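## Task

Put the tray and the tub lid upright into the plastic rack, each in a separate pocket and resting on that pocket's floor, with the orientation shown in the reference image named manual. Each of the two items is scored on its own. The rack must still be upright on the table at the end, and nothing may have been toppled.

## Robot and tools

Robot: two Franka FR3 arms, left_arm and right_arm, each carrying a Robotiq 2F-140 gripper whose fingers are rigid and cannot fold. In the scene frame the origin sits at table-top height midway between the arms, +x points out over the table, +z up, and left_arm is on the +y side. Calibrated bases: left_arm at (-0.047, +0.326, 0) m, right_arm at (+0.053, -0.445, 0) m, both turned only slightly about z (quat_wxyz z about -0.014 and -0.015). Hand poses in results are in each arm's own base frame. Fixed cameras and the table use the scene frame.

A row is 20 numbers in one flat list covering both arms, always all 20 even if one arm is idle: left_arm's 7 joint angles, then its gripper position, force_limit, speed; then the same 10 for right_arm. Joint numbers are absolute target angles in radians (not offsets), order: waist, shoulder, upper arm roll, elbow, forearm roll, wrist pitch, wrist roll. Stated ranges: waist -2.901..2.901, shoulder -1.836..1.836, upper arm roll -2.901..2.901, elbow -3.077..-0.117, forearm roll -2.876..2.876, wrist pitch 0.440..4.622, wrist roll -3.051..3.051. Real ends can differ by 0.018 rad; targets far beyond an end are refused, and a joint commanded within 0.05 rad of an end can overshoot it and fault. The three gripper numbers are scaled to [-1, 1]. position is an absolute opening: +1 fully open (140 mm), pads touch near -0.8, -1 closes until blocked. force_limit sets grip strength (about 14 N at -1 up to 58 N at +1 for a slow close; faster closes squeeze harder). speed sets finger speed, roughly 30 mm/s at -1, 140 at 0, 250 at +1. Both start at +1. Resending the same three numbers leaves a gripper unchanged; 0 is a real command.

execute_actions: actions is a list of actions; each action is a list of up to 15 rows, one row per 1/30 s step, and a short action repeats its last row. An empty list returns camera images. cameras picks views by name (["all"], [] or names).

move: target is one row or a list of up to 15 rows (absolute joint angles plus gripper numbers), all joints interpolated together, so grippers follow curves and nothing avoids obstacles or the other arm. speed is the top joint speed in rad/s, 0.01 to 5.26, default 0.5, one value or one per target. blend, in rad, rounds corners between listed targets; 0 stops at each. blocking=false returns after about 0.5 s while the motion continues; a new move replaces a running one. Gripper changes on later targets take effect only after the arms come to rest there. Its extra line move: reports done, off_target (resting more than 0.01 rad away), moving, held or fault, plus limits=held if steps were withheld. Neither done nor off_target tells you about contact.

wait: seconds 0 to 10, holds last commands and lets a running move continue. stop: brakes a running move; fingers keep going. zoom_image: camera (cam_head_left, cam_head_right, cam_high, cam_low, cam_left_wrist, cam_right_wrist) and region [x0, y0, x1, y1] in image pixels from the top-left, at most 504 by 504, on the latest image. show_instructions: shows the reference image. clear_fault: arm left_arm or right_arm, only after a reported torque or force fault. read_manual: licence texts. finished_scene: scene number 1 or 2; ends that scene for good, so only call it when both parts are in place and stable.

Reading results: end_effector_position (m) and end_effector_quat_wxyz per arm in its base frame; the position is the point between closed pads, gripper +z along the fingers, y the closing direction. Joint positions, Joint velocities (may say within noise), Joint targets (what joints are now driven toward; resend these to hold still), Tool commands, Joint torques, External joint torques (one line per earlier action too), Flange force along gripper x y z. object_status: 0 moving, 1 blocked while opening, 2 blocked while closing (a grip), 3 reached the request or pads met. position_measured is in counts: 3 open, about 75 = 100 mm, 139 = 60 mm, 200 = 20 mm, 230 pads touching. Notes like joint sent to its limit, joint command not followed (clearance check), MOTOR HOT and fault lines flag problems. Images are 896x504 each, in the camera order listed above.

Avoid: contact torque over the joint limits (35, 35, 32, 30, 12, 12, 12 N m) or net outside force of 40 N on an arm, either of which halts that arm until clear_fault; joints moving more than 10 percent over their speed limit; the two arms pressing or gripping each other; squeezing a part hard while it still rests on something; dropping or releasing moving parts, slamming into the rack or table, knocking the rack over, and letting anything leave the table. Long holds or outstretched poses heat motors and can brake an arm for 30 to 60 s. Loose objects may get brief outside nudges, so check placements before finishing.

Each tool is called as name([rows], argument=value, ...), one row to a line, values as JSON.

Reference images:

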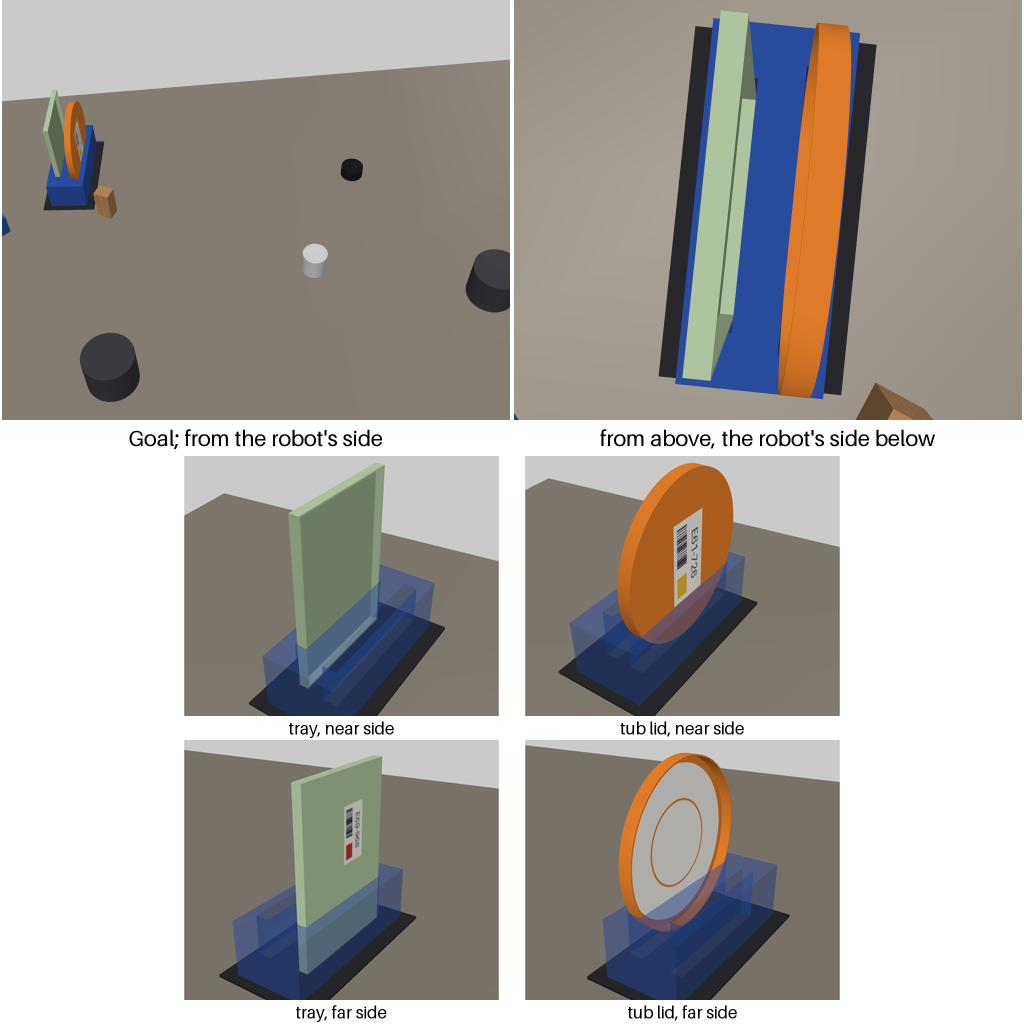

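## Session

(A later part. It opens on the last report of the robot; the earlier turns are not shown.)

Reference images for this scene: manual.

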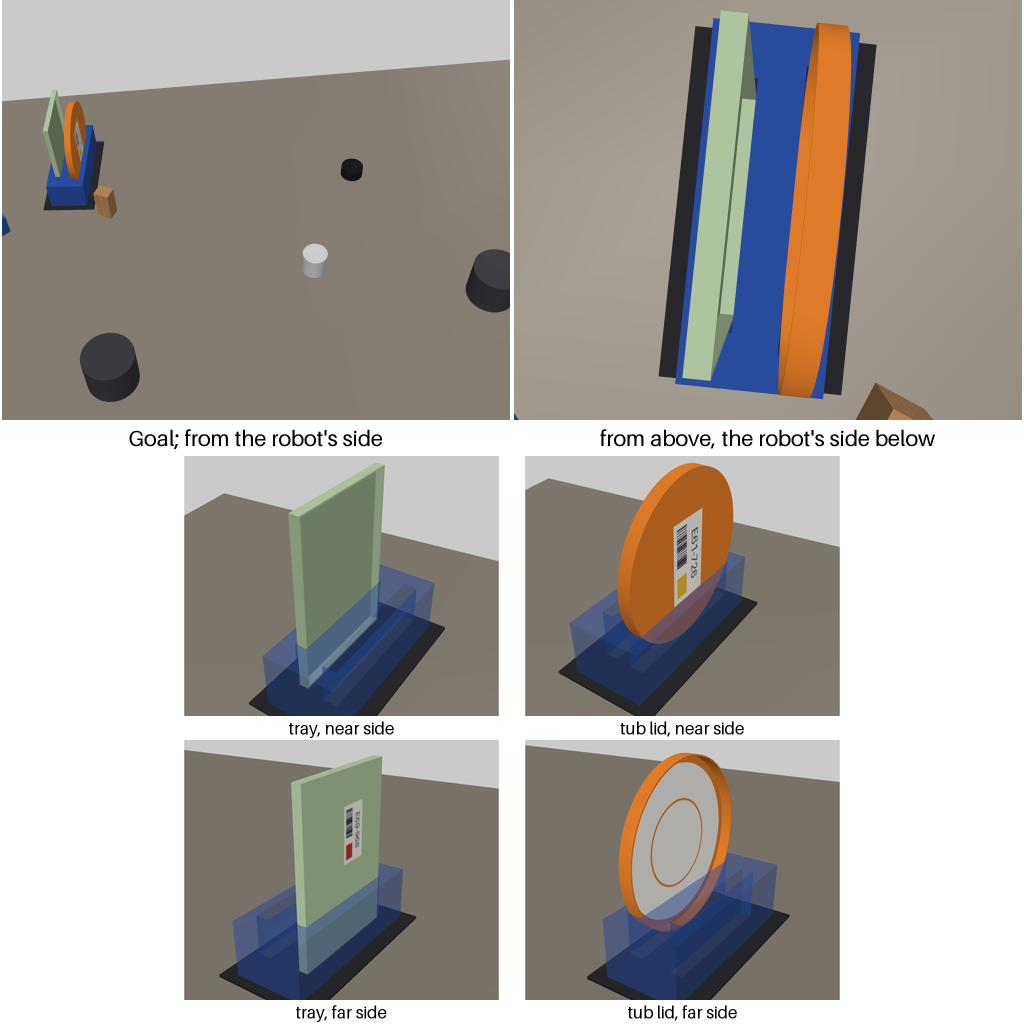

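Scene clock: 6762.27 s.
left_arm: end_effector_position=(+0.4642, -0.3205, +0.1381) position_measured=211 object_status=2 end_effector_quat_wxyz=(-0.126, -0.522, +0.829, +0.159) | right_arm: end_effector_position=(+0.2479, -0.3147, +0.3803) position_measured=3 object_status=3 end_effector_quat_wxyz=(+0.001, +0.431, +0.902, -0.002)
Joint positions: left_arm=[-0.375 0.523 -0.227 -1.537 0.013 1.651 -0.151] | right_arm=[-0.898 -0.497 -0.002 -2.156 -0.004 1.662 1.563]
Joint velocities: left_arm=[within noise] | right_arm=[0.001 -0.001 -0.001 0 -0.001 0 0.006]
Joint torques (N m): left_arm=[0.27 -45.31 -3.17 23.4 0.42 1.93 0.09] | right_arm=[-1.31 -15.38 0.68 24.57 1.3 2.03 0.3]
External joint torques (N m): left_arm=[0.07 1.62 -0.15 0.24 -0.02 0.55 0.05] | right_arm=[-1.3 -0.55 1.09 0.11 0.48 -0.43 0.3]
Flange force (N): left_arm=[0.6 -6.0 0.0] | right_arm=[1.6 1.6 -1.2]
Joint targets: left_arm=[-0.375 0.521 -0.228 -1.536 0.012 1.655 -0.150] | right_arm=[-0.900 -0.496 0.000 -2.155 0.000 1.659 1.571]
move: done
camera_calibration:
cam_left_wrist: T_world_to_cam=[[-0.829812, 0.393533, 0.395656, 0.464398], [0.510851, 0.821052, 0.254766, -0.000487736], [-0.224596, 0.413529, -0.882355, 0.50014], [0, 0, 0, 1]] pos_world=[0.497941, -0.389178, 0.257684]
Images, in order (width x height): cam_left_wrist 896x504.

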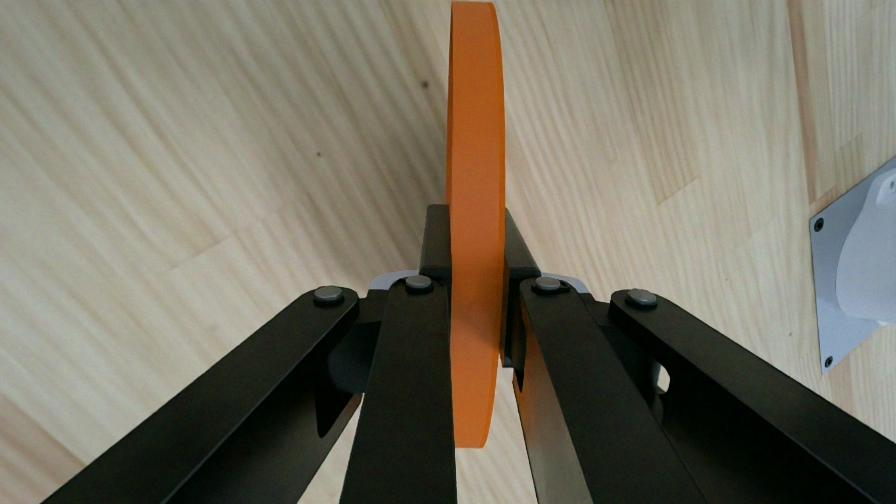

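move([
  [-0.397,0.556,-0.214,-1.3573,0.010,1.5121,-0.15,-1,-0.6,-1,-0.9,-0.496,0,-2.155,0,1.659,1.571,1,0,0],
  [-0.4158,0.6310,-0.2003,-1.1170,0.008,1.3477,-0.15,-1,-0.6,-1,-0.9,-0.496,0,-2.155,0,1.659,1.571,1,0,0],
  [-0.367,-0.3369,0.2946,-2.4510,0.031,2.4145,-1.33,-1,-0.6,-1,-0.9,-0.496,0,-2.155,0,1.659,1.571,1,0,0],
], speed=[0.08, 0.2, 0.4], blend=[0.03, 0.05, 0], cameras=["cam_left_wrist", "cam_low"])

Scene clock: 6852.83 s.
left_arm: end_effector_position=(+0.5192, -0.0504, +0.2444) position_measured=211 object_status=2 end_effector_quat_wxyz=(+0.025, +0.975, -0.167, +0.144) | right_arm: end_effector_position=(+0.2479, -0.3147, +0.3803) position_measured=3 object_status=3 end_effector_quat_wxyz=(+0.001, +0.432, +0.902, -0.002)
Joint positions: left_arm=[-0.367 -0.334 0.294 -2.45 0.028 2.412 -1.325] | right_arm=[-0.898 -0.497 -0.002 -2.156 -0.004 1.662 1.565]
Joint velocities: left_arm=[0.001 -0.002 0 0.001 -0.001 0 -0.006] | right_arm=[within noise]
Joint torques (N m): left_arm=[0.41 -19.64 -2.1 24.74 1.26 3.68 -0.16] | right_arm=[-1.2 -15.35 0.65 24.47 1.29 2.05 0.38]
External joint torques (N m): left_arm=[0.31 -0.22 0.79 0.13 0.52 0.4 -0.17] | right_arm=[-1.18 -0.41 1.06 -0.08 0.48 -0.42 0.38]
Flange force (N): left_arm=[-1.1 -0.7 0.3] | right_arm=[1.7 1.7 -0.7]
Joint targets: left_arm=[-0.367 -0.337 0.295 -2.451 0.031 2.415 -1.330] | right_arm=[-0.900 -0.496 0.000 -2.155 0.000 1.659 1.571]
move: done
camera_calibration:
cam_left_wrist: T_world_to_cam=[[-0.321596, -0.946864, 0.00501224, 0.12577], [-0.946437, 0.321603, 0.0287713, 0.509193], [-0.0288544, 0.00450896, -0.999573, 0.401094], [0, 0, 0, 1]] pos_world=[0.53394, -0.0464796, 0.385642]
Images, in order (width x height): cam_low 896x504, cam_left_wrist 896x504.

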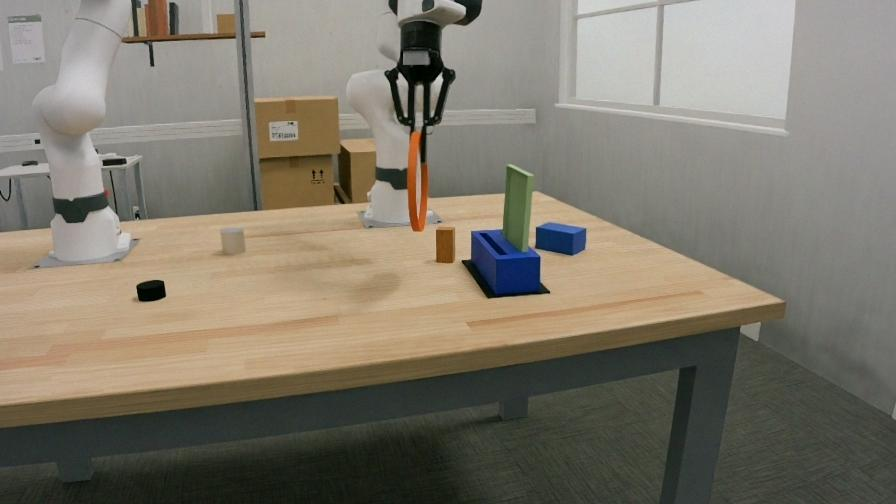

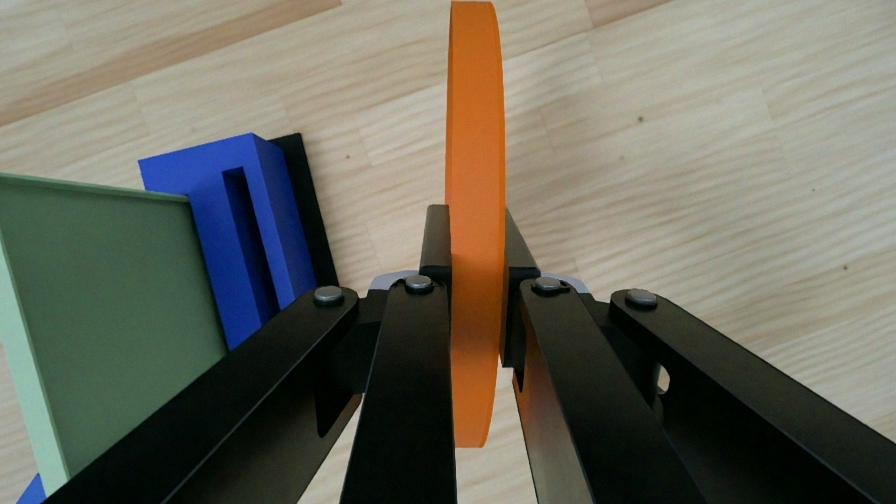

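move([
  [-0.367,-0.3569,0.2946,-2.4510,0.031,2.3945,-1.33,-1,-0.6,-1,-0.9,-0.496,0,-2.155,0,1.659,1.571,1,0,0],
  [-0.107,-0.3569,0.2946,-2.4510,0.031,2.3945,-1.33,-1,-0.6,-1,-0.9,-0.496,0,-2.155,0,1.659,1.571,1,0,0],
], speed=[0.1, 0.15], cameras=["cam_left_wrist", "cam_low"])

zoom_image(camera="cam_low", region=[410, 110, 590, 300])

Scene clock: 6874.50 s.
left_arm: end_effector_position=(+0.5120, +0.0835, +0.2517) position_measured=211 object_status=2 end_effector_quat_wxyz=(+0.009, +0.988, -0.039, +0.148) | right_arm: end_effector_position=(+0.2479, -0.3147, +0.3803) position_measured=3 object_status=3 end_effector_quat_wxyz=(+0.001, +0.432, +0.902, -0.002)
Joint positions: left_arm=[-0.108 -0.355 0.295 -2.45 0.028 2.396 -1.326] | right_arm=[-0.898 -0.497 -0.002 -2.156 -0.004 1.662 1.565]
Joint torques (N m): left_arm=[0.81 -18.91 -2.69 24.98 1.21 3.14 -0.09] | right_arm=[-1.24 -15.34 0.59 24.56 1.3 2.03 0.36]
External joint torques (N m): left_arm=[0.71 0.05 0.39 0.16 0.46 -0.16 -0.1] | right_arm=[-1.25 -0.4 0.96 0.03 0.49 -0.43 0.36]
Flange force (N): left_arm=[-0.2 -0.7 -0.9] | right_arm=[1.4 1.5 -1.0]
Joint targets: left_arm=[-0.107 -0.357 0.295 -2.451 0.031 2.394 -1.330] | right_arm=[-0.900 -0.496 0.000 -2.155 0.000 1.659 1.571]
move: done
camera_calibration:
cam_left_wrist: T_world_to_cam=[[-0.0674192, -0.997674, 0.0100649, 0.123063], [-0.997421, 0.067644, 0.0239734, 0.507701], [-0.0245985, -0.00842265, -0.999662, 0.406397], [0, 0, 0, 1]] pos_world=[0.524685, 0.0918565, 0.39285]
Images, in order (width x height): cam_low 896x504, cam_left_wrist 896x504.

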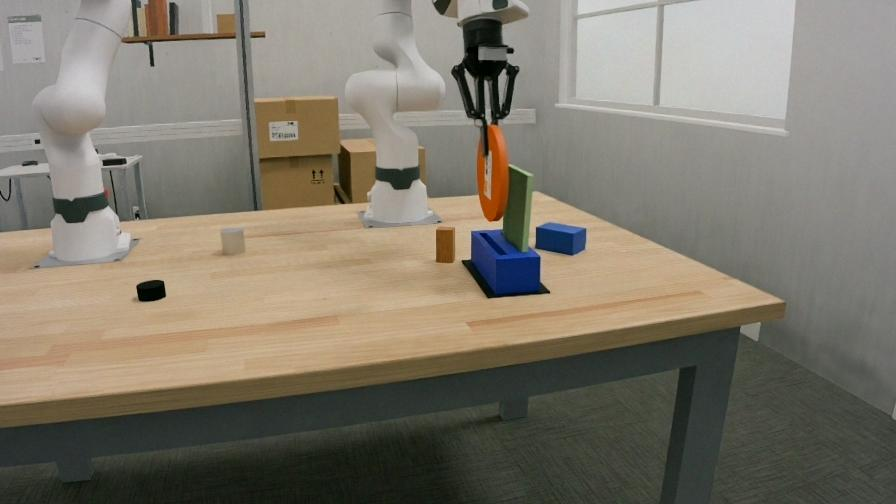

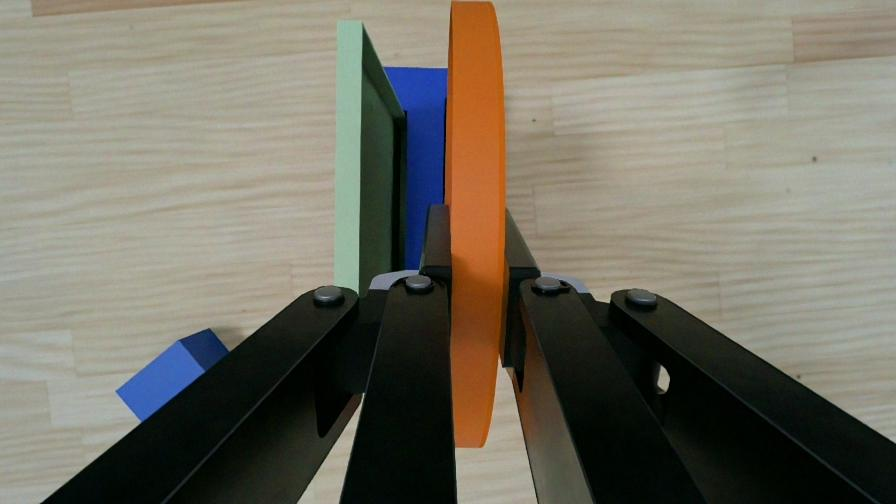

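Scaled by 2.653 from the camera's 896x504 image, which has a finer 1280x720 frame.

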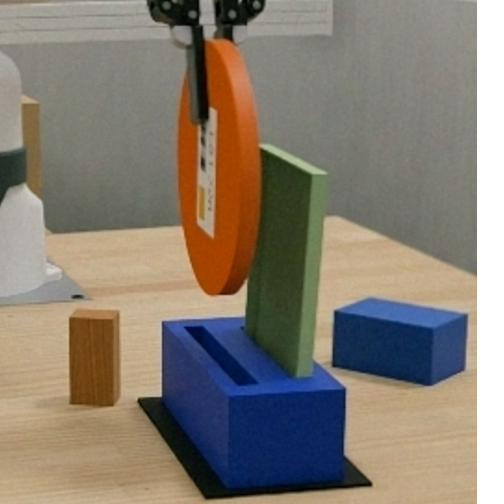

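move([
  [-0.1414,-0.3049,0.3331,-2.5112,0.0359,2.5084,-1.33,-1,-0.6,-1,-0.9,-0.496,0,-2.155,0,1.659,1.571,1,0,0],
], speed=0.05, cameras=["cam_low", "cam_left_wrist"])

zoom_image(camera="cam_low", region=[450, 140, 570, 300])

Scene clock: 6919.03 s.
left_arm: end_effector_position=(+0.5120, +0.0837, +0.2129) position_measured=211 object_status=2 end_effector_quat_wxyz=(+0.006, +0.988, -0.038, +0.148) | right_arm: end_effector_position=(+0.2479, -0.3147, +0.3803) position_measured=3 object_status=3 end_effector_quat_wxyz=(+0.001, +0.432, +0.902, -0.002)
Joint positions: left_arm=[-0.14 -0.307 0.332 -2.51 0.033 2.505 -1.326] | right_arm=[-0.898 -0.497 -0.002 -2.156 -0.004 1.662 1.565]
Joint velocities: left_arm=[0.001 0 0 -0.002 0 0.004 0] | right_arm=[within noise]
Joint torques (N m): left_arm=[-0.1 -18.51 -2.05 24.14 1.25 3.71 -0.15] | right_arm=[-1.31 -15.31 0.68 24.56 1.32 2.04 0.31]
External joint torques (N m): left_arm=[-0.13 0.96 0.91 0.13 0.53 0.42 -0.16] | right_arm=[-1.35 -0.43 1 0.03 0.51 -0.43 0.31]
Flange force (N): left_arm=[2.2 -1.5 3.3] | right_arm=[1.5 1.4 -1.0]
Joint targets: left_arm=[-0.141 -0.305 0.333 -2.511 0.036 2.508 -1.330] | right_arm=[-0.900 -0.496 0.000 -2.155 0.000 1.659 1.571]
move: done
camera_calibration:
cam_left_wrist: T_world_to_cam=[[-0.0647826, -0.997883, 0.00572909, 0.123141], [-0.997573, 0.0649071, 0.0252068, 0.508655], [-0.0255253, -0.00408223, -0.999666, 0.367795], [0, 0, 0, 1]] pos_world=[0.524786, 0.0913664, 0.354145]
Images, in order (width x height): cam_low 896x504, cam_left_wrist 896x504.

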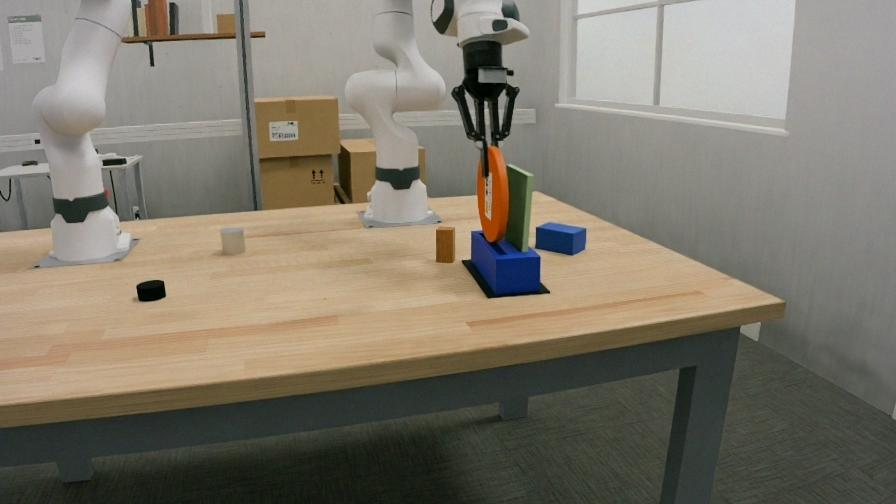

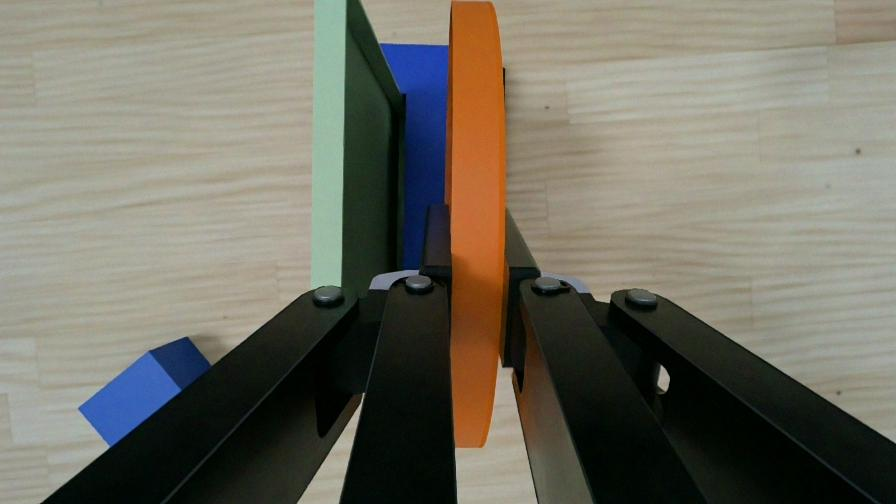

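Scaled by 3.150 from the camera's 896x504 image, which has a finer 1280x720 frame.

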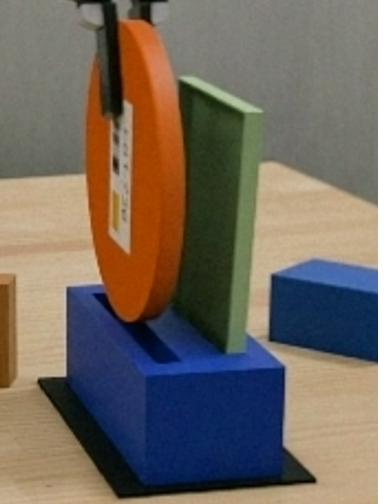

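move([
  [-0.1373,-0.3049,0.3331,-2.5112,0.0359,2.5084,-1.33,-1,-0.6,-1,-0.9,-0.496,0,-2.155,0,1.659,1.571,1,0,0],
  [-0.1660,-0.2868,0.3640,-2.5259,0.0388,2.5429,-1.33,-1,-0.6,-1,-0.9,-0.496,0,-2.155,0,1.659,1.571,1,0,0],
], speed=[0.02, 0.02], cameras=["cam_low"])

zoom_image(camera="cam_low", region=[460, 190, 550, 300])

Scene clock: 6943.70 s.
left_arm: end_effector_position=(+0.5196, +0.0862, +0.2121) position_measured=211 object_status=2 end_effector_quat_wxyz=(+0.006, +0.986, -0.035, +0.161) | right_arm: end_effector_position=(+0.2479, -0.3147, +0.3803) position_measured=3 object_status=3 end_effector_quat_wxyz=(+0.001, +0.432, +0.902, -0.002)
Joint positions: left_arm=[-0.165 -0.299 0.362 -2.516 0.035 2.547 -1.327] | right_arm=[-0.898 -0.497 -0.002 -2.156 -0.004 1.662 1.565]
Joint velocities: left_arm=[-0.001 -0.001 0 -0.001 0 0.004 0.001] | right_arm=[within noise]
Joint torques (N m): left_arm=[0.38 -12.29 -1.34 18.35 1.51 2.47 -0.07] | right_arm=[-1.24 -15.35 0.59 24.59 1.25 2.04 0.33]
External joint torques (N m): left_arm=[0.21 7.25 1.66 -5.68 0.79 -0.88 -0.08] | right_arm=[-1.26 -0.55 0.94 0.11 0.44 -0.42 0.33]
Flange force (N): left_arm=[-0.3 -2.5 17.5] | right_arm=[1.7 1.4 -1.2]
Joint targets: left_arm=[-0.166 -0.287 0.364 -2.526 0.039 2.543 -1.330] | right_arm=[-0.900 -0.496 0.000 -2.155 0.000 1.659 1.571]
move: off_target (left_arm); left_arm: the shoulder is farthest, 0.013 rad from its target
Images, in order (width x height): cam_low 896x504.

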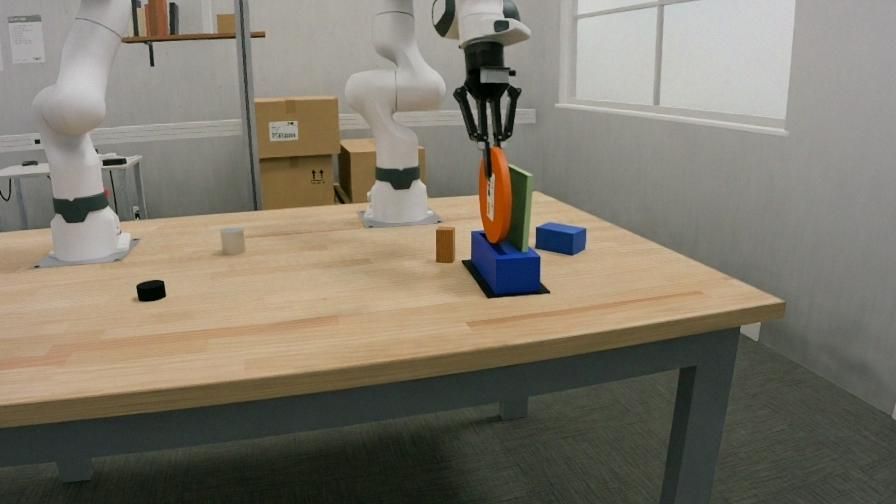

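Scaled by 4.582 from the camera's 896x504 image, which has a finer 1280x720 frame.

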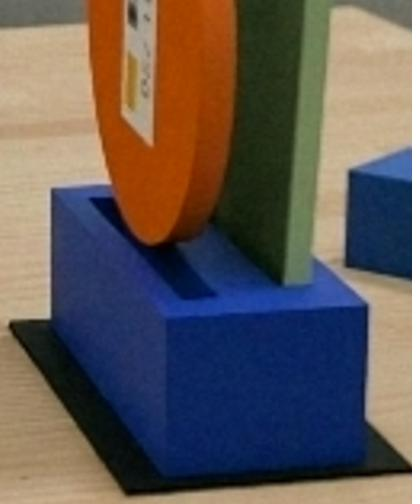

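move([
  [-0.1373,-0.3249,0.3331,-2.5112,0.0359,2.4884,-1.33,-1,-0.6,-1,-0.9,-0.496,0,-2.155,0,1.659,1.571,1,0,0],
  [-0.1492,-0.3249,0.3331,-2.5112,0.0359,2.4884,-1.33,-1,-0.6,-1,-0.9,-0.496,0,-2.155,0,1.659,1.571,1,0,0],
  [-0.1492,-0.3049,0.3331,-2.5112,0.0359,2.5084,-1.33,-1,-0.6,-1,-0.9,-0.496,0,-2.155,0,1.659,1.571,1,0,0],
  [-0.1636,-0.2958,0.3486,-2.5186,0.0374,2.5257,-1.33,-1,-0.6,-1,-0.9,-0.496,0,-2.155,0,1.659,1.571,1,0,0],
], speed=[0.03, 0.03, 0.02, 0.015], cameras=["cam_low"])

zoom_image(camera="cam_low", region=[460, 190, 550, 300])

Scene clock: 6976.80 s.
left_arm: end_effector_position=(+0.5161, +0.0802, +0.2120) position_measured=211 object_status=2 end_effector_quat_wxyz=(+0.007, +0.987, -0.041, +0.153) | right_arm: end_effector_position=(+0.2479, -0.3147, +0.3803) position_measured=3 object_status=3 end_effector_quat_wxyz=(+0.001, +0.432, +0.902, -0.002)
Joint positions: left_arm=[-0.162 -0.303 0.347 -2.513 0.035 2.525 -1.327] | right_arm=[-0.898 -0.497 -0.002 -2.156 -0.004 1.662 1.565]
Joint velocities: left_arm=[-0.001 0 0 -0.001 0 0.004 0.001] | right_arm=[within noise]
Joint torques (N m): left_arm=[-0.18 -15.51 -1.89 21.35 1.13 3.22 -0.08] | right_arm=[-1.28 -15.36 0.65 24.49 1.29 2.04 0.3]
External joint torques (N m): left_arm=[-0.26 3.95 1.11 -2.63 0.4 -0.1 -0.09] | right_arm=[-1.33 -0.37 0.97 -0.08 0.47 -0.43 0.3]
Flange force (N): left_arm=[1.5 -1.9 10.7] | right_arm=[1.6 1.4 -0.7]
Joint targets: left_arm=[-0.164 -0.296 0.349 -2.519 0.037 2.526 -1.330] | right_arm=[-0.900 -0.496 0.000 -2.155 0.000 1.659 1.571]
move: done
Images, in order (width x height): cam_low 896x504.

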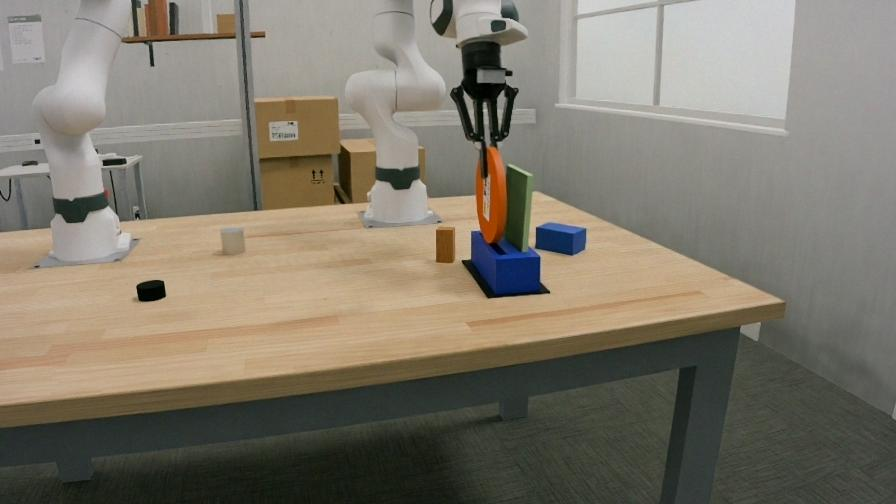

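Scaled by 4.582 from the camera's 896x504 image, which has a finer 1280x720 frame.

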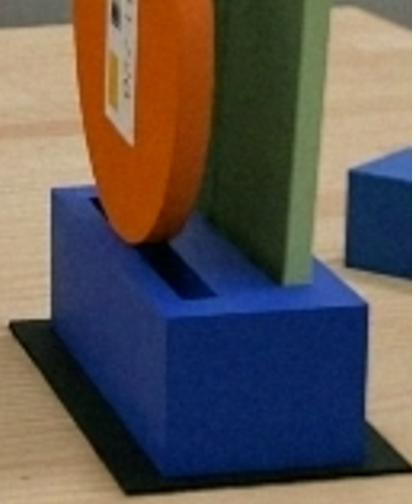

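move([
  [-0.1492,-0.3149,0.3331,-2.5112,0.0359,2.4984,-1.33,-1,-0.6,-1,-0.9,-0.496,0,-2.155,0,1.659,1.571,1,0,0],
  [-0.1545,-0.3149,0.3331,-2.5112,0.0359,2.4984,-1.33,-1,-0.6,-1,-0.9,-0.496,0,-2.155,0,1.659,1.571,1,0,0],
  [-0.1545,-0.3049,0.3331,-2.5112,0.0359,2.5084,-1.33,-1,-0.6,-1,-0.9,-0.496,0,-2.155,0,1.659,1.571,1,0,0],
  [-0.1689,-0.2958,0.3486,-2.5186,0.0374,2.5257,-1.33,-1,-0.6,-1,-0.9,-0.496,0,-2.155,0,1.659,1.571,1,0,0],
], speed=[0.03, 0.03, 0.02, 0.015])

Scene clock: 6990.90 s.
left_arm: end_effector_position=(+0.5171, +0.0774, +0.2129) position_measured=211 object_status=2 end_effector_quat_wxyz=(+0.007, +0.987, -0.044, +0.154) | right_arm: end_effector_position=(+0.2479, -0.3147, +0.3803) position_measured=3 object_status=3 end_effector_quat_wxyz=(+0.001, +0.432, +0.902, -0.002)
Joint positions: left_arm=[-0.168 -0.304 0.347 -2.513 0.035 2.526 -1.327] | right_arm=[-0.898 -0.497 -0.002 -2.156 -0.004 1.662 1.565]
Joint velocities: left_arm=[-0.002 0.001 0.001 0 0 0.003 -0.001] | right_arm=[within noise]
Joint torques (N m): left_arm=[-0.06 -14.85 -1.82 21.02 1.13 3.24 -0.1] | right_arm=[-1.27 -15.31 0.67 24.54 1.32 2.04 0.4]
External joint torques (N m): left_arm=[-0.2 4.68 1.14 -3.03 0.41 -0.09 -0.11] | right_arm=[-1.25 -0.37 1.08 -0.05 0.5 -0.44 0.4]
Flange force (N): left_arm=[2.1 -2.0 12.6] | right_arm=[1.5 1.8 -0.8]
Joint targets: left_arm=[-0.169 -0.296 0.349 -2.519 0.037 2.526 -1.330] | right_arm=[-0.900 -0.496 0.000 -2.155 0.000 1.659 1.571]
move: done

wait(seconds=0, cameras=["cam_low"])

zoom_image(camera="cam_low", region=[465, 220, 525, 275])

Scene clock: 6993.87 s.
left_arm: end_effector_position=(+0.5172, +0.0774, +0.2129) position_measured=211 object_status=2 end_effector_quat_wxyz=(+0.007, +0.987, -0.044, +0.155) | right_arm: end_effector_position=(+0.2479, -0.3147, +0.3803) position_measured=3 object_status=3 end_effector_quat_wxyz=(+0.001, +0.432, +0.902, -0.002)
Joint positions: left_arm=[-0.168 -0.304 0.347 -2.513 0.035 2.526 -1.327] | right_arm=[-0.898 -0.497 -0.002 -2.156 -0.004 1.662 1.565]
Joint torques (N m): left_arm=[0.01 -14.99 -1.82 21.02 1.13 3.2 -0.09] | right_arm=[-1.29 -15.35 0.67 24.58 1.31 2.04 0.4]
External joint torques (N m): left_arm=[-0.15 4.41 1.1 -2.95 0.41 -0.11 -0.1] | right_arm=[-1.34 -0.44 0.99 0.04 0.49 -0.43 0.4]
Flange force (N): left_arm=[1.6 -1.9 11.8] | right_arm=[1.5 1.6 -1.0]
Joint targets: left_arm=[-0.169 -0.296 0.349 -2.519 0.037 2.526 -1.330] | right_arm=[-0.900 -0.496 0.000 -2.155 0.000 1.659 1.571]
Tool commands: left_gripper/position=-1.0 left_gripper/force_limit=-0.6 left_gripper/speed=-1.0 right_gripper/position=+1.0 right_gripper/force_limit=+0.0 right_gripper/speed=+0.0
Images, in order (width x height): cam_low 896x504.

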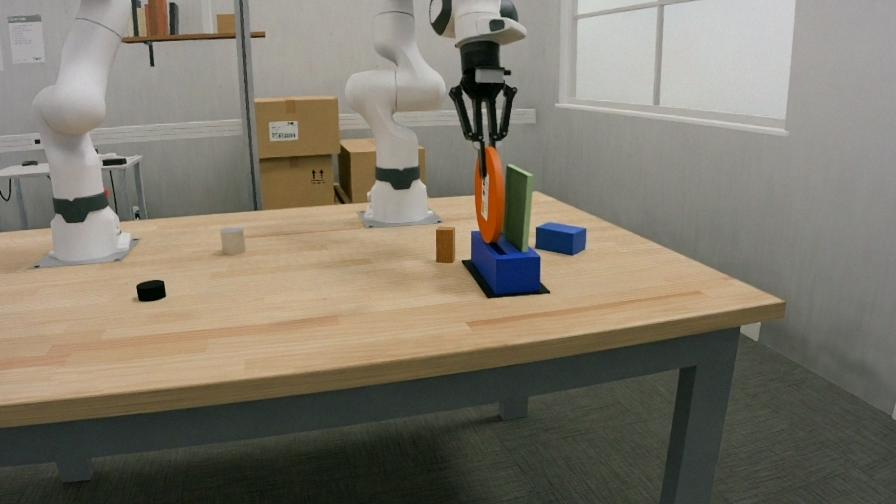

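Scaled by 8.400 from the camera's 896x504 image, which has a finer 1280x720 frame.

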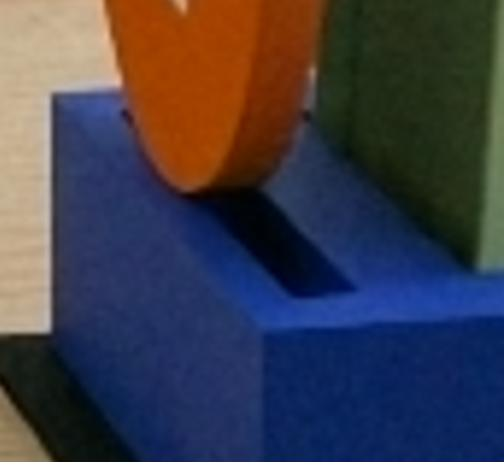

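move([
  [-0.1659,-0.2958,0.3486,-2.5186,0.0374,2.5257,-1.33,-1,-0.6,-1,-0.9,-0.496,0,-2.155,0,1.659,1.571,1,0,0],
], speed=0.01)

move([
  [-0.1629,-0.2958,0.3486,-2.5186,0.0374,2.5257,-1.33,-1,-0.6,-1,-0.9,-0.496,0,-2.155,0,1.659,1.571,1,0,0],
], speed=0.01)

Scene clock: 7025.80 s.
left_arm: end_effector_position=(+0.5171, +0.0775, +0.2129) position_measured=211 object_status=2 end_effector_quat_wxyz=(+0.007, +0.987, -0.044, +0.155) | right_arm: end_effector_position=(+0.2479, -0.3147, +0.3803) position_measured=3 object_status=3 end_effector_quat_wxyz=(+0.001, +0.432, +0.902, -0.002)
Joint positions: left_arm=[-0.168 -0.304 0.347 -2.513 0.035 2.526 -1.327] | right_arm=[-0.898 -0.497 -0.002 -2.156 -0.004 1.662 1.565]
Joint torques (N m): left_arm=[1.05 -15.01 -1.79 21.07 1.15 3.2 -0.09] | right_arm=[-1.3 -15.35 0.64 24.58 1.29 2.05 0.39]
External joint torques (N m): left_arm=[0.91 4.43 1.15 -2.95 0.43 -0.12 -0.1] | right_arm=[-1.33 -0.48 0.99 0.09 0.47 -0.41 0.39]
Flange force (N): left_arm=[0.8 -2.3 11.2] | right_arm=[1.5 1.6 -1.1]
Joint targets: left_arm=[-0.166 -0.296 0.349 -2.519 0.037 2.526 -1.330] | right_arm=[-0.900 -0.496 0.000 -2.155 0.000 1.659 1.571]
move: done

Scene clock: 7026.50 s.
left_arm: end_effector_position=(+0.5173, +0.0789, +0.2127) position_measured=211 object_status=2 end_effector_quat_wxyz=(+0.007, +0.987, -0.043, +0.155) | right_arm: end_effector_position=(+0.2479, -0.3147, +0.3803) position_measured=3 object_status=3 end_effector_quat_wxyz=(+0.001, +0.432, +0.902, -0.002)
Joint positions: left_arm=[-0.165 -0.303 0.347 -2.513 0.035 2.528 -1.328] | right_arm=[-0.898 -0.497 -0.002 -2.156 -0.004 1.662 1.565]
Joint torques (N m): left_arm=[1.37 -15.36 -1.8 21.2 1.13 2.89 -0.08] | right_arm=[-1.24 -15.39 0.59 24.54 1.31 2.03 0.34]
External joint torques (N m): left_arm=[1.31 4.06 1.22 -2.75 0.4 -0.43 -0.09] | right_arm=[-1.24 -0.59 0.98 0.06 0.5 -0.43 0.34]
Flange force (N): left_arm=[0.4 -2.6 9.2] | right_arm=[1.9 1.5 -1.0]
Joint targets: left_arm=[-0.163 -0.296 0.349 -2.519 0.037 2.526 -1.330] | right_arm=[-0.900 -0.496 0.000 -2.155 0.000 1.659 1.571]
move: done

move([
  [-0.1600,-0.2958,0.3486,-2.5186,0.0374,2.5257,-1.33,-1,-0.6,-1,-0.9,-0.496,0,-2.155,0,1.659,1.571,1,0,0],
], speed=0.01)

zoom_image(camera="cam_low", region=[465, 220, 525, 275])

Scene clock: 7033.73 s.
left_arm: end_effector_position=(+0.5142, +0.0808, +0.2077) position_measured=211 object_status=2 end_effector_quat_wxyz=(+0.007, +0.988, -0.040, +0.150) | right_arm: end_effector_position=(+0.2479, -0.3147, +0.3803) position_measured=3 object_status=3 end_effector_quat_wxyz=(+0.001, +0.432, +0.902, -0.002)
Joint positions: left_arm=[-0.161 -0.298 0.348 -2.517 0.035 2.528 -1.328] | right_arm=[-0.898 -0.497 -0.002 -2.156 -0.004 1.662 1.565]
Joint torques (N m): left_arm=[0.72 -18.52 -2.26 23.96 1.11 3.11 -0.1] | right_arm=[-1.25 -15.34 0.6 24.54 1.3 2.01 0.34]
External joint torques (N m): left_arm=[0.71 1.01 0.76 0.1 0.38 -0.19 -0.11] | right_arm=[-1.23 -0.46 1.01 0.02 0.48 -0.45 0.34]
Flange force (N): left_arm=[2.0 -1.8 1.4] | right_arm=[1.6 1.6 -1.0]
Joint targets: left_arm=[-0.160 -0.296 0.349 -2.519 0.037 2.526 -1.330] | right_arm=[-0.900 -0.496 0.000 -2.155 0.000 1.659 1.571]
move: done

Scaled by 8.400 from the camera's 896x504 image, which has a finer 1280x720 frame.
This view is cut from an older image: the scene may have changed since it was taken.

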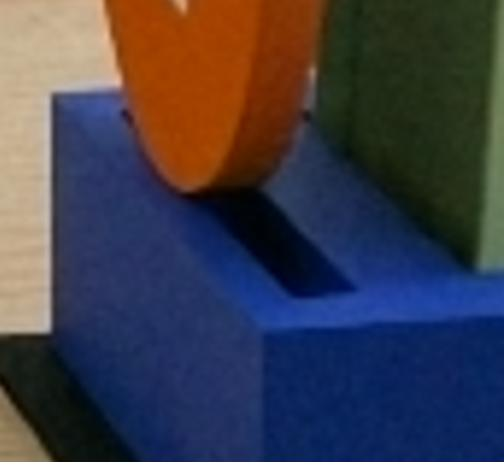

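move([
  [-0.1985,-0.2717,0.3898,-2.5382,0.0413,2.5717,-1.33,-1,-0.6,-1,-0.9,-0.496,0,-2.155,0,1.659,1.571,1,0,0],
], speed=0.02)

Scene clock: 7043.77 s.
left_arm: end_effector_position=(+0.5131, +0.0814, +0.1910) position_measured=211 object_status=2 end_effector_quat_wxyz=(+0.007, +0.988, -0.039, +0.148) | right_arm: end_effector_position=(+0.2479, -0.3147, +0.3803) position_measured=3 object_status=3 end_effector_quat_wxyz=(+0.001, +0.432, +0.902, -0.002)
Joint positions: left_arm=[-0.197 -0.274 0.389 -2.537 0.039 2.568 -1.328] | right_arm=[-0.898 -0.497 -0.002 -2.156 -0.004 1.662 1.565]
Joint velocities: left_arm=[0 0 0.001 0 0 0.004 -0.001] | right_arm=[within noise]
Joint torques (N m): left_arm=[-0.05 -18.35 -2.38 23.64 1.24 3.63 -0.07] | right_arm=[-1.29 -15.39 0.71 24.58 1.31 2.02 0.4]
External joint torques (N m): left_arm=[-0.17 1.37 0.56 0.13 0.53 0.33 -0.08] | right_arm=[-1.38 -0.48 0.98 0.01 0.49 -0.46 0.4]
Flange force (N): left_arm=[3.1 -1.3 4.1] | right_arm=[1.7 1.5 -1.0]
Joint targets: left_arm=[-0.199 -0.272 0.390 -2.538 0.041 2.572 -1.330] | right_arm=[-0.900 -0.496 0.000 -2.155 0.000 1.659 1.571]
move: done

move([
  [-0.2416,-0.2445,0.4362,-2.5602,0.0457,2.6234,-1.33,-1,-0.6,-1,-0.9,-0.496,0,-2.155,0,1.659,1.571,1,0,0],
], speed=0.02, cameras=["cam_left_wrist"])

Scene clock: 7051.03 s.
left_arm: end_effector_position=(+0.5188, +0.0819, +0.1803) position_measured=211 object_status=2 end_effector_quat_wxyz=(+0.006, +0.987, -0.040, +0.158) | right_arm: end_effector_position=(+0.2479, -0.3147, +0.3803) position_measured=3 object_status=3 end_effector_quat_wxyz=(+0.001, +0.432, +0.902, -0.002)
Joint positions: left_arm=[-0.241 -0.251 0.434 -2.553 0.042 2.63 -1.328] | right_arm=[-0.898 -0.497 -0.002 -2.156 -0.004 1.662 1.565]
Joint velocities: left_arm=[-0.001 0 0.002 -0.001 0 0.004 0] | right_arm=[within noise]
Joint torques (N m): left_arm=[0.68 -15.71 -1.3 19.05 1.36 2.11 -0.07] | right_arm=[-1.2 -15.41 0.64 24.51 1.27 2.02 0.37]
External joint torques (N m): left_arm=[0.59 3.84 1.69 -4.05 0.66 -1.22 -0.08] | right_arm=[-1.24 -0.5 0.97 -0.02 0.45 -0.44 0.37]
Flange force (N): left_arm=[-3.9 -1.6 7.4] | right_arm=[1.9 1.5 -0.9]
Joint targets: left_arm=[-0.242 -0.244 0.436 -2.560 0.046 2.623 -1.330] | right_arm=[-0.900 -0.496 0.000 -2.155 0.000 1.659 1.571]
move: done
camera_calibration:
cam_left_wrist: T_world_to_cam=[[-0.0679096, -0.997686, 0.00315877, 0.124049], [-0.997679, 0.0679243, 0.00478506, 0.519884], [-0.00498855, -0.00282649, -0.999984, 0.324643], [0, 0, 0, 1]] pos_world=[0.528721, 0.0893665, 0.321759]
Images, in order (width x height): cam_left_wrist 896x504.

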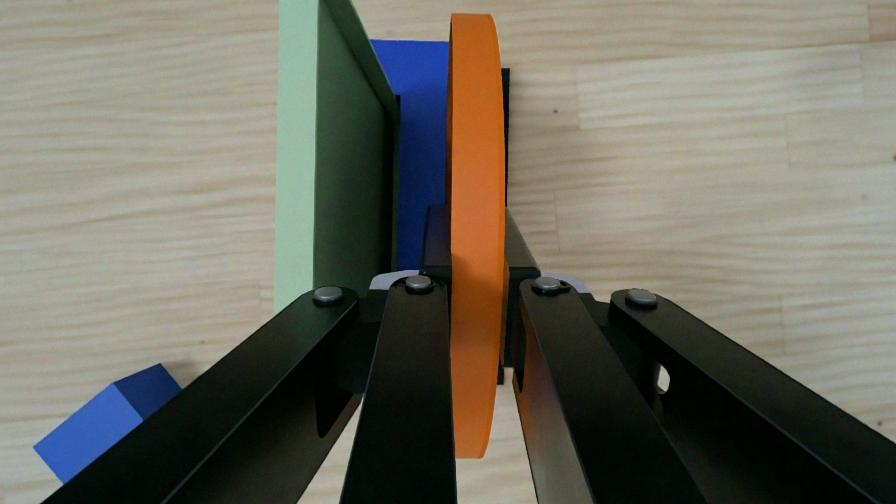

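move([
  [-0.1985,-0.2717,0.3898,-2.5382,0.0413,2.5717,-1.33,-1,-0.6,-1,-0.9,-0.496,0,-2.155,0,1.659,1.571,1,0,0],
  [-0.2031,-0.2478,0.3898,-2.5134,0.0413,2.5708,-1.33,-1,-0.6,-1,-0.9,-0.496,0,-2.155,0,1.659,1.571,1,0,0],
  [-0.2462,-0.2206,0.4362,-2.5354,0.0457,2.6225,-1.33,-1,-0.6,-1,-0.9,-0.496,0,-2.155,0,1.659,1.571,1,0,0],
], speed=[0.03, 0.02, 0.02])

Scene clock: 7073.80 s.
left_arm: end_effector_position=(+0.5217, +0.0822, +0.1755) position_measured=211 object_status=2 end_effector_quat_wxyz=(+0.002, +0.988, -0.042, +0.149) | right_arm: end_effector_position=(+0.2479, -0.3147, +0.3803) position_measured=3 object_status=3 end_effector_quat_wxyz=(+0.001, +0.432, +0.902, -0.002)
Joint positions: left_arm=[-0.247 -0.224 0.434 -2.533 0.042 2.62 -1.328] | right_arm=[-0.898 -0.497 -0.002 -2.156 -0.004 1.662 1.565]
Joint velocities: left_arm=[-0.001 0.001 0.002 -0.002 0.001 0.004 -0.001] | right_arm=[within noise]
Joint torques (N m): left_arm=[0.82 -18.47 -0.88 22.57 1.33 3.5 -0.05] | right_arm=[-1.29 -15.45 0.6 24.51 1.31 2.03 0.36]
External joint torques (N m): left_arm=[0.76 1.88 1.83 -0.4 0.65 0.21 -0.05] | right_arm=[-1.4 -0.54 0.84 -0.04 0.48 -0.44 0.36]
Flange force (N): left_arm=[1.6 -3.4 5.3] | right_arm=[2.0 1.2 -0.8]
Joint targets: left_arm=[-0.246 -0.221 0.436 -2.535 0.046 2.623 -1.330] | right_arm=[-0.900 -0.496 0.000 -2.155 0.000 1.659 1.571]
move: done

move([
  [-0.2462,-0.2086,0.4362,-2.5354,0.0457,2.6345,-1.33,-1,-0.6,-1,-0.9,-0.496,0,-2.155,0,1.659,1.571,1,0,0],
], speed=0.015)

Scene clock: 7080.87 s.
left_arm: end_effector_position=(+0.5235, +0.0827, +0.1720) position_measured=211 object_status=2 end_effector_quat_wxyz=(+0.000, +0.988, -0.043, +0.150) | right_arm: end_effector_position=(+0.2479, -0.3147, +0.3803) position_measured=3 object_status=3 end_effector_quat_wxyz=(+0.001, +0.432, +0.902, -0.002)
Joint positions: left_arm=[-0.248 -0.212 0.434 -2.533 0.042 2.633 -1.328] | right_arm=[-0.898 -0.497 -0.002 -2.156 -0.004 1.662 1.565]
Joint velocities: left_arm=[0.001 0.001 0.001 -0.001 0 0.003 -0.001] | right_arm=[within noise]
Joint torques (N m): left_arm=[1.62 -18.45 -0.87 22.47 1.32 3.45 -0.04] | right_arm=[-1.18 -15.3 0.73 24.57 1.28 2.04 0.35]
External joint torques (N m): left_arm=[1.43 2.26 1.56 -0.44 0.65 0.15 -0.04] | right_arm=[-1.19 -0.43 1.09 0.06 0.47 -0.42 0.35]
Flange force (N): left_arm=[1.6 -3.3 5.4] | right_arm=[1.4 1.7 -1.1]
Joint targets: left_arm=[-0.246 -0.209 0.436 -2.535 0.046 2.635 -1.330] | right_arm=[-0.900 -0.496 0.000 -2.155 0.000 1.659 1.571]
move: done

move([
  [-0.2462,-0.2086,0.4362,-2.5354,0.0457,2.6345,-1.33,-0.55,-0.6,-1,-0.9,-0.496,0,-2.155,0,1.659,1.571,1,0,0],
], speed=0.015, cameras=["cam_low"])

zoom_image(camera="cam_low", region=[450, 140, 570, 300])

Scene clock: 7089.07 s.
left_arm: end_effector_position=(+0.5229, +0.0836, +0.1710) position_measured=199 object_status=0 end_effector_quat_wxyz=(-0.001, +0.988, -0.042, +0.149) | right_arm: end_effector_position=(+0.2479, -0.3147, +0.3803) position_measured=3 object_status=3 end_effector_quat_wxyz=(+0.001, +0.432, +0.902, -0.002)
Joint positions: left_arm=[-0.247 -0.211 0.435 -2.534 0.043 2.633 -1.328] | right_arm=[-0.898 -0.497 -0.002 -2.156 -0.004 1.662 1.565]
Joint torques (N m): left_arm=[0.68 -19.34 -1.71 22.72 1.21 3.49 -0.05] | right_arm=[-1.34 -15.38 0.67 24.52 1.28 2.03 0.35]
External joint torques (N m): left_arm=[0.63 1.29 0.88 -0.15 0.53 0.19 -0.05] | right_arm=[-1.36 -0.37 1.04 -0.07 0.46 -0.44 0.35]
Flange force (N): left_arm=[1.0 -1.6 3.2] | right_arm=[1.6 1.5 -0.8]
Joint targets: left_arm=[-0.246 -0.209 0.436 -2.535 0.046 2.635 -1.330] | right_arm=[-0.900 -0.496 0.000 -2.155 0.000 1.659 1.571]
move: done
Images, in order (width x height): cam_low 896x504.

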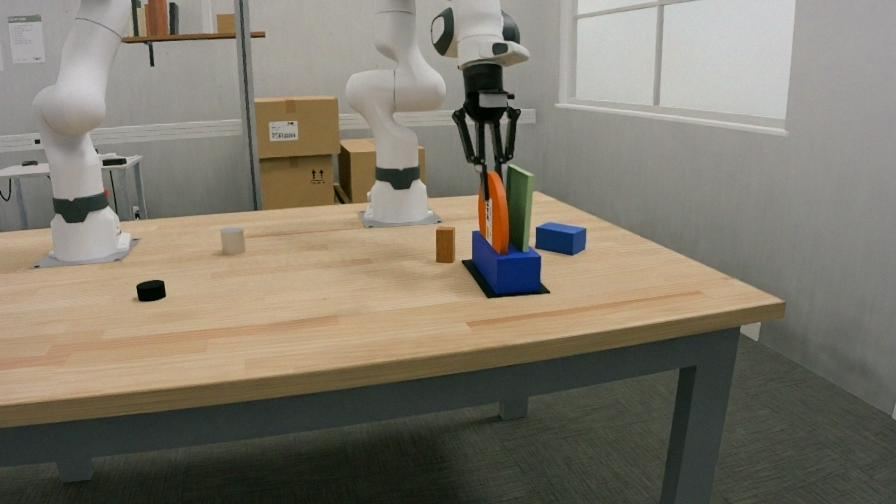

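Scaled by 3.150 from the camera's 896x504 image, which has a finer 1280x720 frame.

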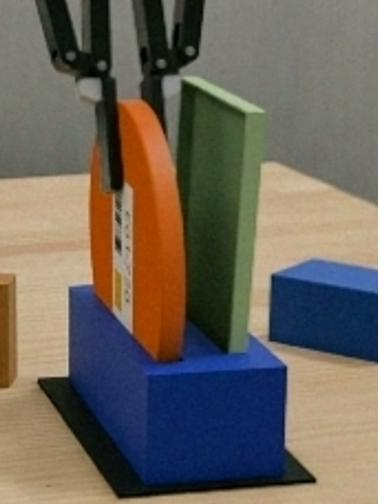

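move([
  [-0.2512,-0.2086,0.4362,-2.5354,0.0457,2.6345,-1.33,-0.55,-0.6,-1,-0.9,-0.496,0,-2.155,0,1.659,1.571,1,0,0],
  [-0.2081,-0.2478,0.3898,-2.5134,0.0413,2.5708,-1.33,-0.55,-0.6,-1,-0.9,-0.496,0,-2.155,0,1.659,1.571,1,0,0],
  [-0.1510,-0.2900,0.3331,-2.4864,0.0359,2.5000,-1.33,-0.55,-0.6,-1,-0.9,-0.496,0,-2.155,0,1.659,1.571,1,0,0],
], speed=[0.02, 0.03, 0.04], blend=[0.0, 0.005, 0])

move([
  [-0.120,-0.42,0.2946,-2.451,0.031,2.34,-1.33,-0.55,-0.6,-1,-0.9,-0.496,0,-2.155,0,1.659,1.571,1,0,0],
], speed=0.1, cameras=["cam_low"])

zoom_image(camera="cam_low", region=[450, 140, 570, 300])

Scene clock: 7106.40 s.
left_arm: end_effector_position=(+0.5194, +0.0822, +0.2146) position_measured=199 object_status=3 end_effector_quat_wxyz=(+0.002, +0.988, -0.043, +0.148) | right_arm: end_effector_position=(+0.2479, -0.3147, +0.3803) position_measured=3 object_status=3 end_effector_quat_wxyz=(+0.001, +0.432, +0.902, -0.002)
Joint positions: left_arm=[-0.152 -0.288 0.334 -2.488 0.039 2.503 -1.328] | right_arm=[-0.898 -0.497 -0.002 -2.156 -0.004 1.662 1.565]
Joint velocities: left_arm=[-0.001 0 -0.001 0 -0.001 -0.004 0.001] | right_arm=[within noise]
Joint torques (N m): left_arm=[0.71 -20.07 -2.71 24.72 0.27 3.01 -0.03] | right_arm=[-1.31 -15.31 0.58 24.52 1.31 2.01 0.33]
External joint torques (N m): left_arm=[0.59 0.07 0.04 0.63 -0.45 -0.29 -0.04] | right_arm=[-1.35 -0.36 0.91 -0.04 0.49 -0.46 0.33]
Flange force (N): left_arm=[2.4 -1.1 -0.8] | right_arm=[1.5 1.3 -0.9]
Joint targets: left_arm=[-0.151 -0.290 0.333 -2.486 0.036 2.500 -1.330] | right_arm=[-0.900 -0.496 0.000 -2.155 0.000 1.659 1.571]
move: done

Scene clock: 7108.57 s.
left_arm: end_effector_position=(+0.5018, +0.0745, +0.2724) position_measured=199 object_status=3 end_effector_quat_wxyz=(+0.016, +0.987, -0.047, +0.152) | right_arm: end_effector_position=(+0.2479, -0.3147, +0.3803) position_measured=3 object_status=3 end_effector_quat_wxyz=(+0.001, +0.432, +0.902, -0.002)
Joint positions: left_arm=[-0.121 -0.418 0.296 -2.452 0.034 2.343 -1.328] | right_arm=[-0.898 -0.497 -0.002 -2.156 -0.004 1.662 1.565]
Joint velocities: left_arm=[0 -0.001 0 0 0 -0.004 0.001] | right_arm=[within noise]
Joint torques (N m): left_arm=[0.76 -16.85 -3.57 25.5 0.31 3.01 -0.08] | right_arm=[-1.32 -15.31 0.68 24.49 1.29 2.02 0.37]
External joint torques (N m): left_arm=[0.67 0.21 0.06 0.38 -0.45 -0.3 -0.09] | right_arm=[-1.38 -0.48 0.97 0.05 0.48 -0.43 0.37]
Flange force (N): left_arm=[1.8 -0.8 -0.8] | right_arm=[1.6 1.5 -1.0]
Joint targets: left_arm=[-0.120 -0.420 0.295 -2.451 0.031 2.340 -1.330] | right_arm=[-0.900 -0.496 0.000 -2.155 0.000 1.659 1.571]
move: done
Images, in order (width x height): cam_low 896x504.

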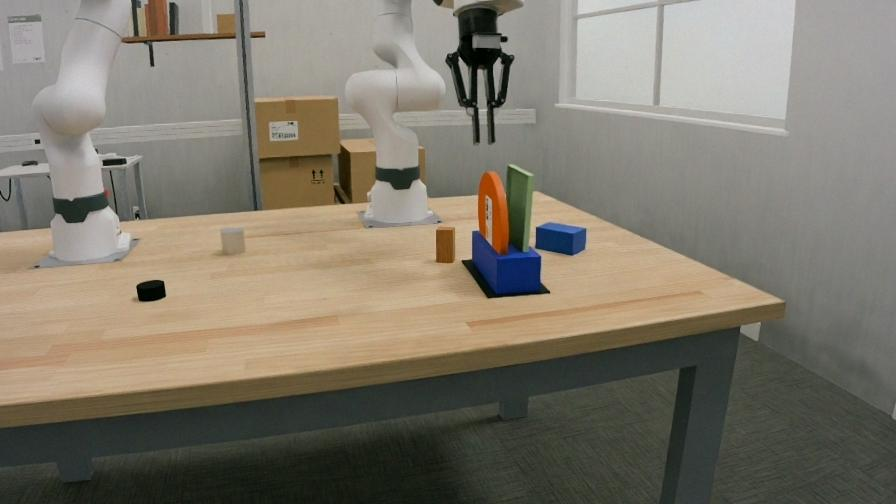

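Scaled by 3.150 from the camera's 896x504 image, which has a finer 1280x720 frame.

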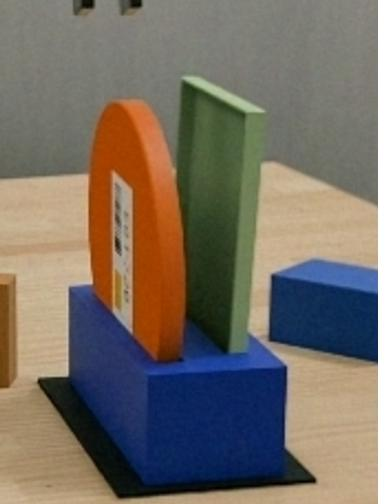

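finished_scene(scene=2)

The scene is finished: the task was done.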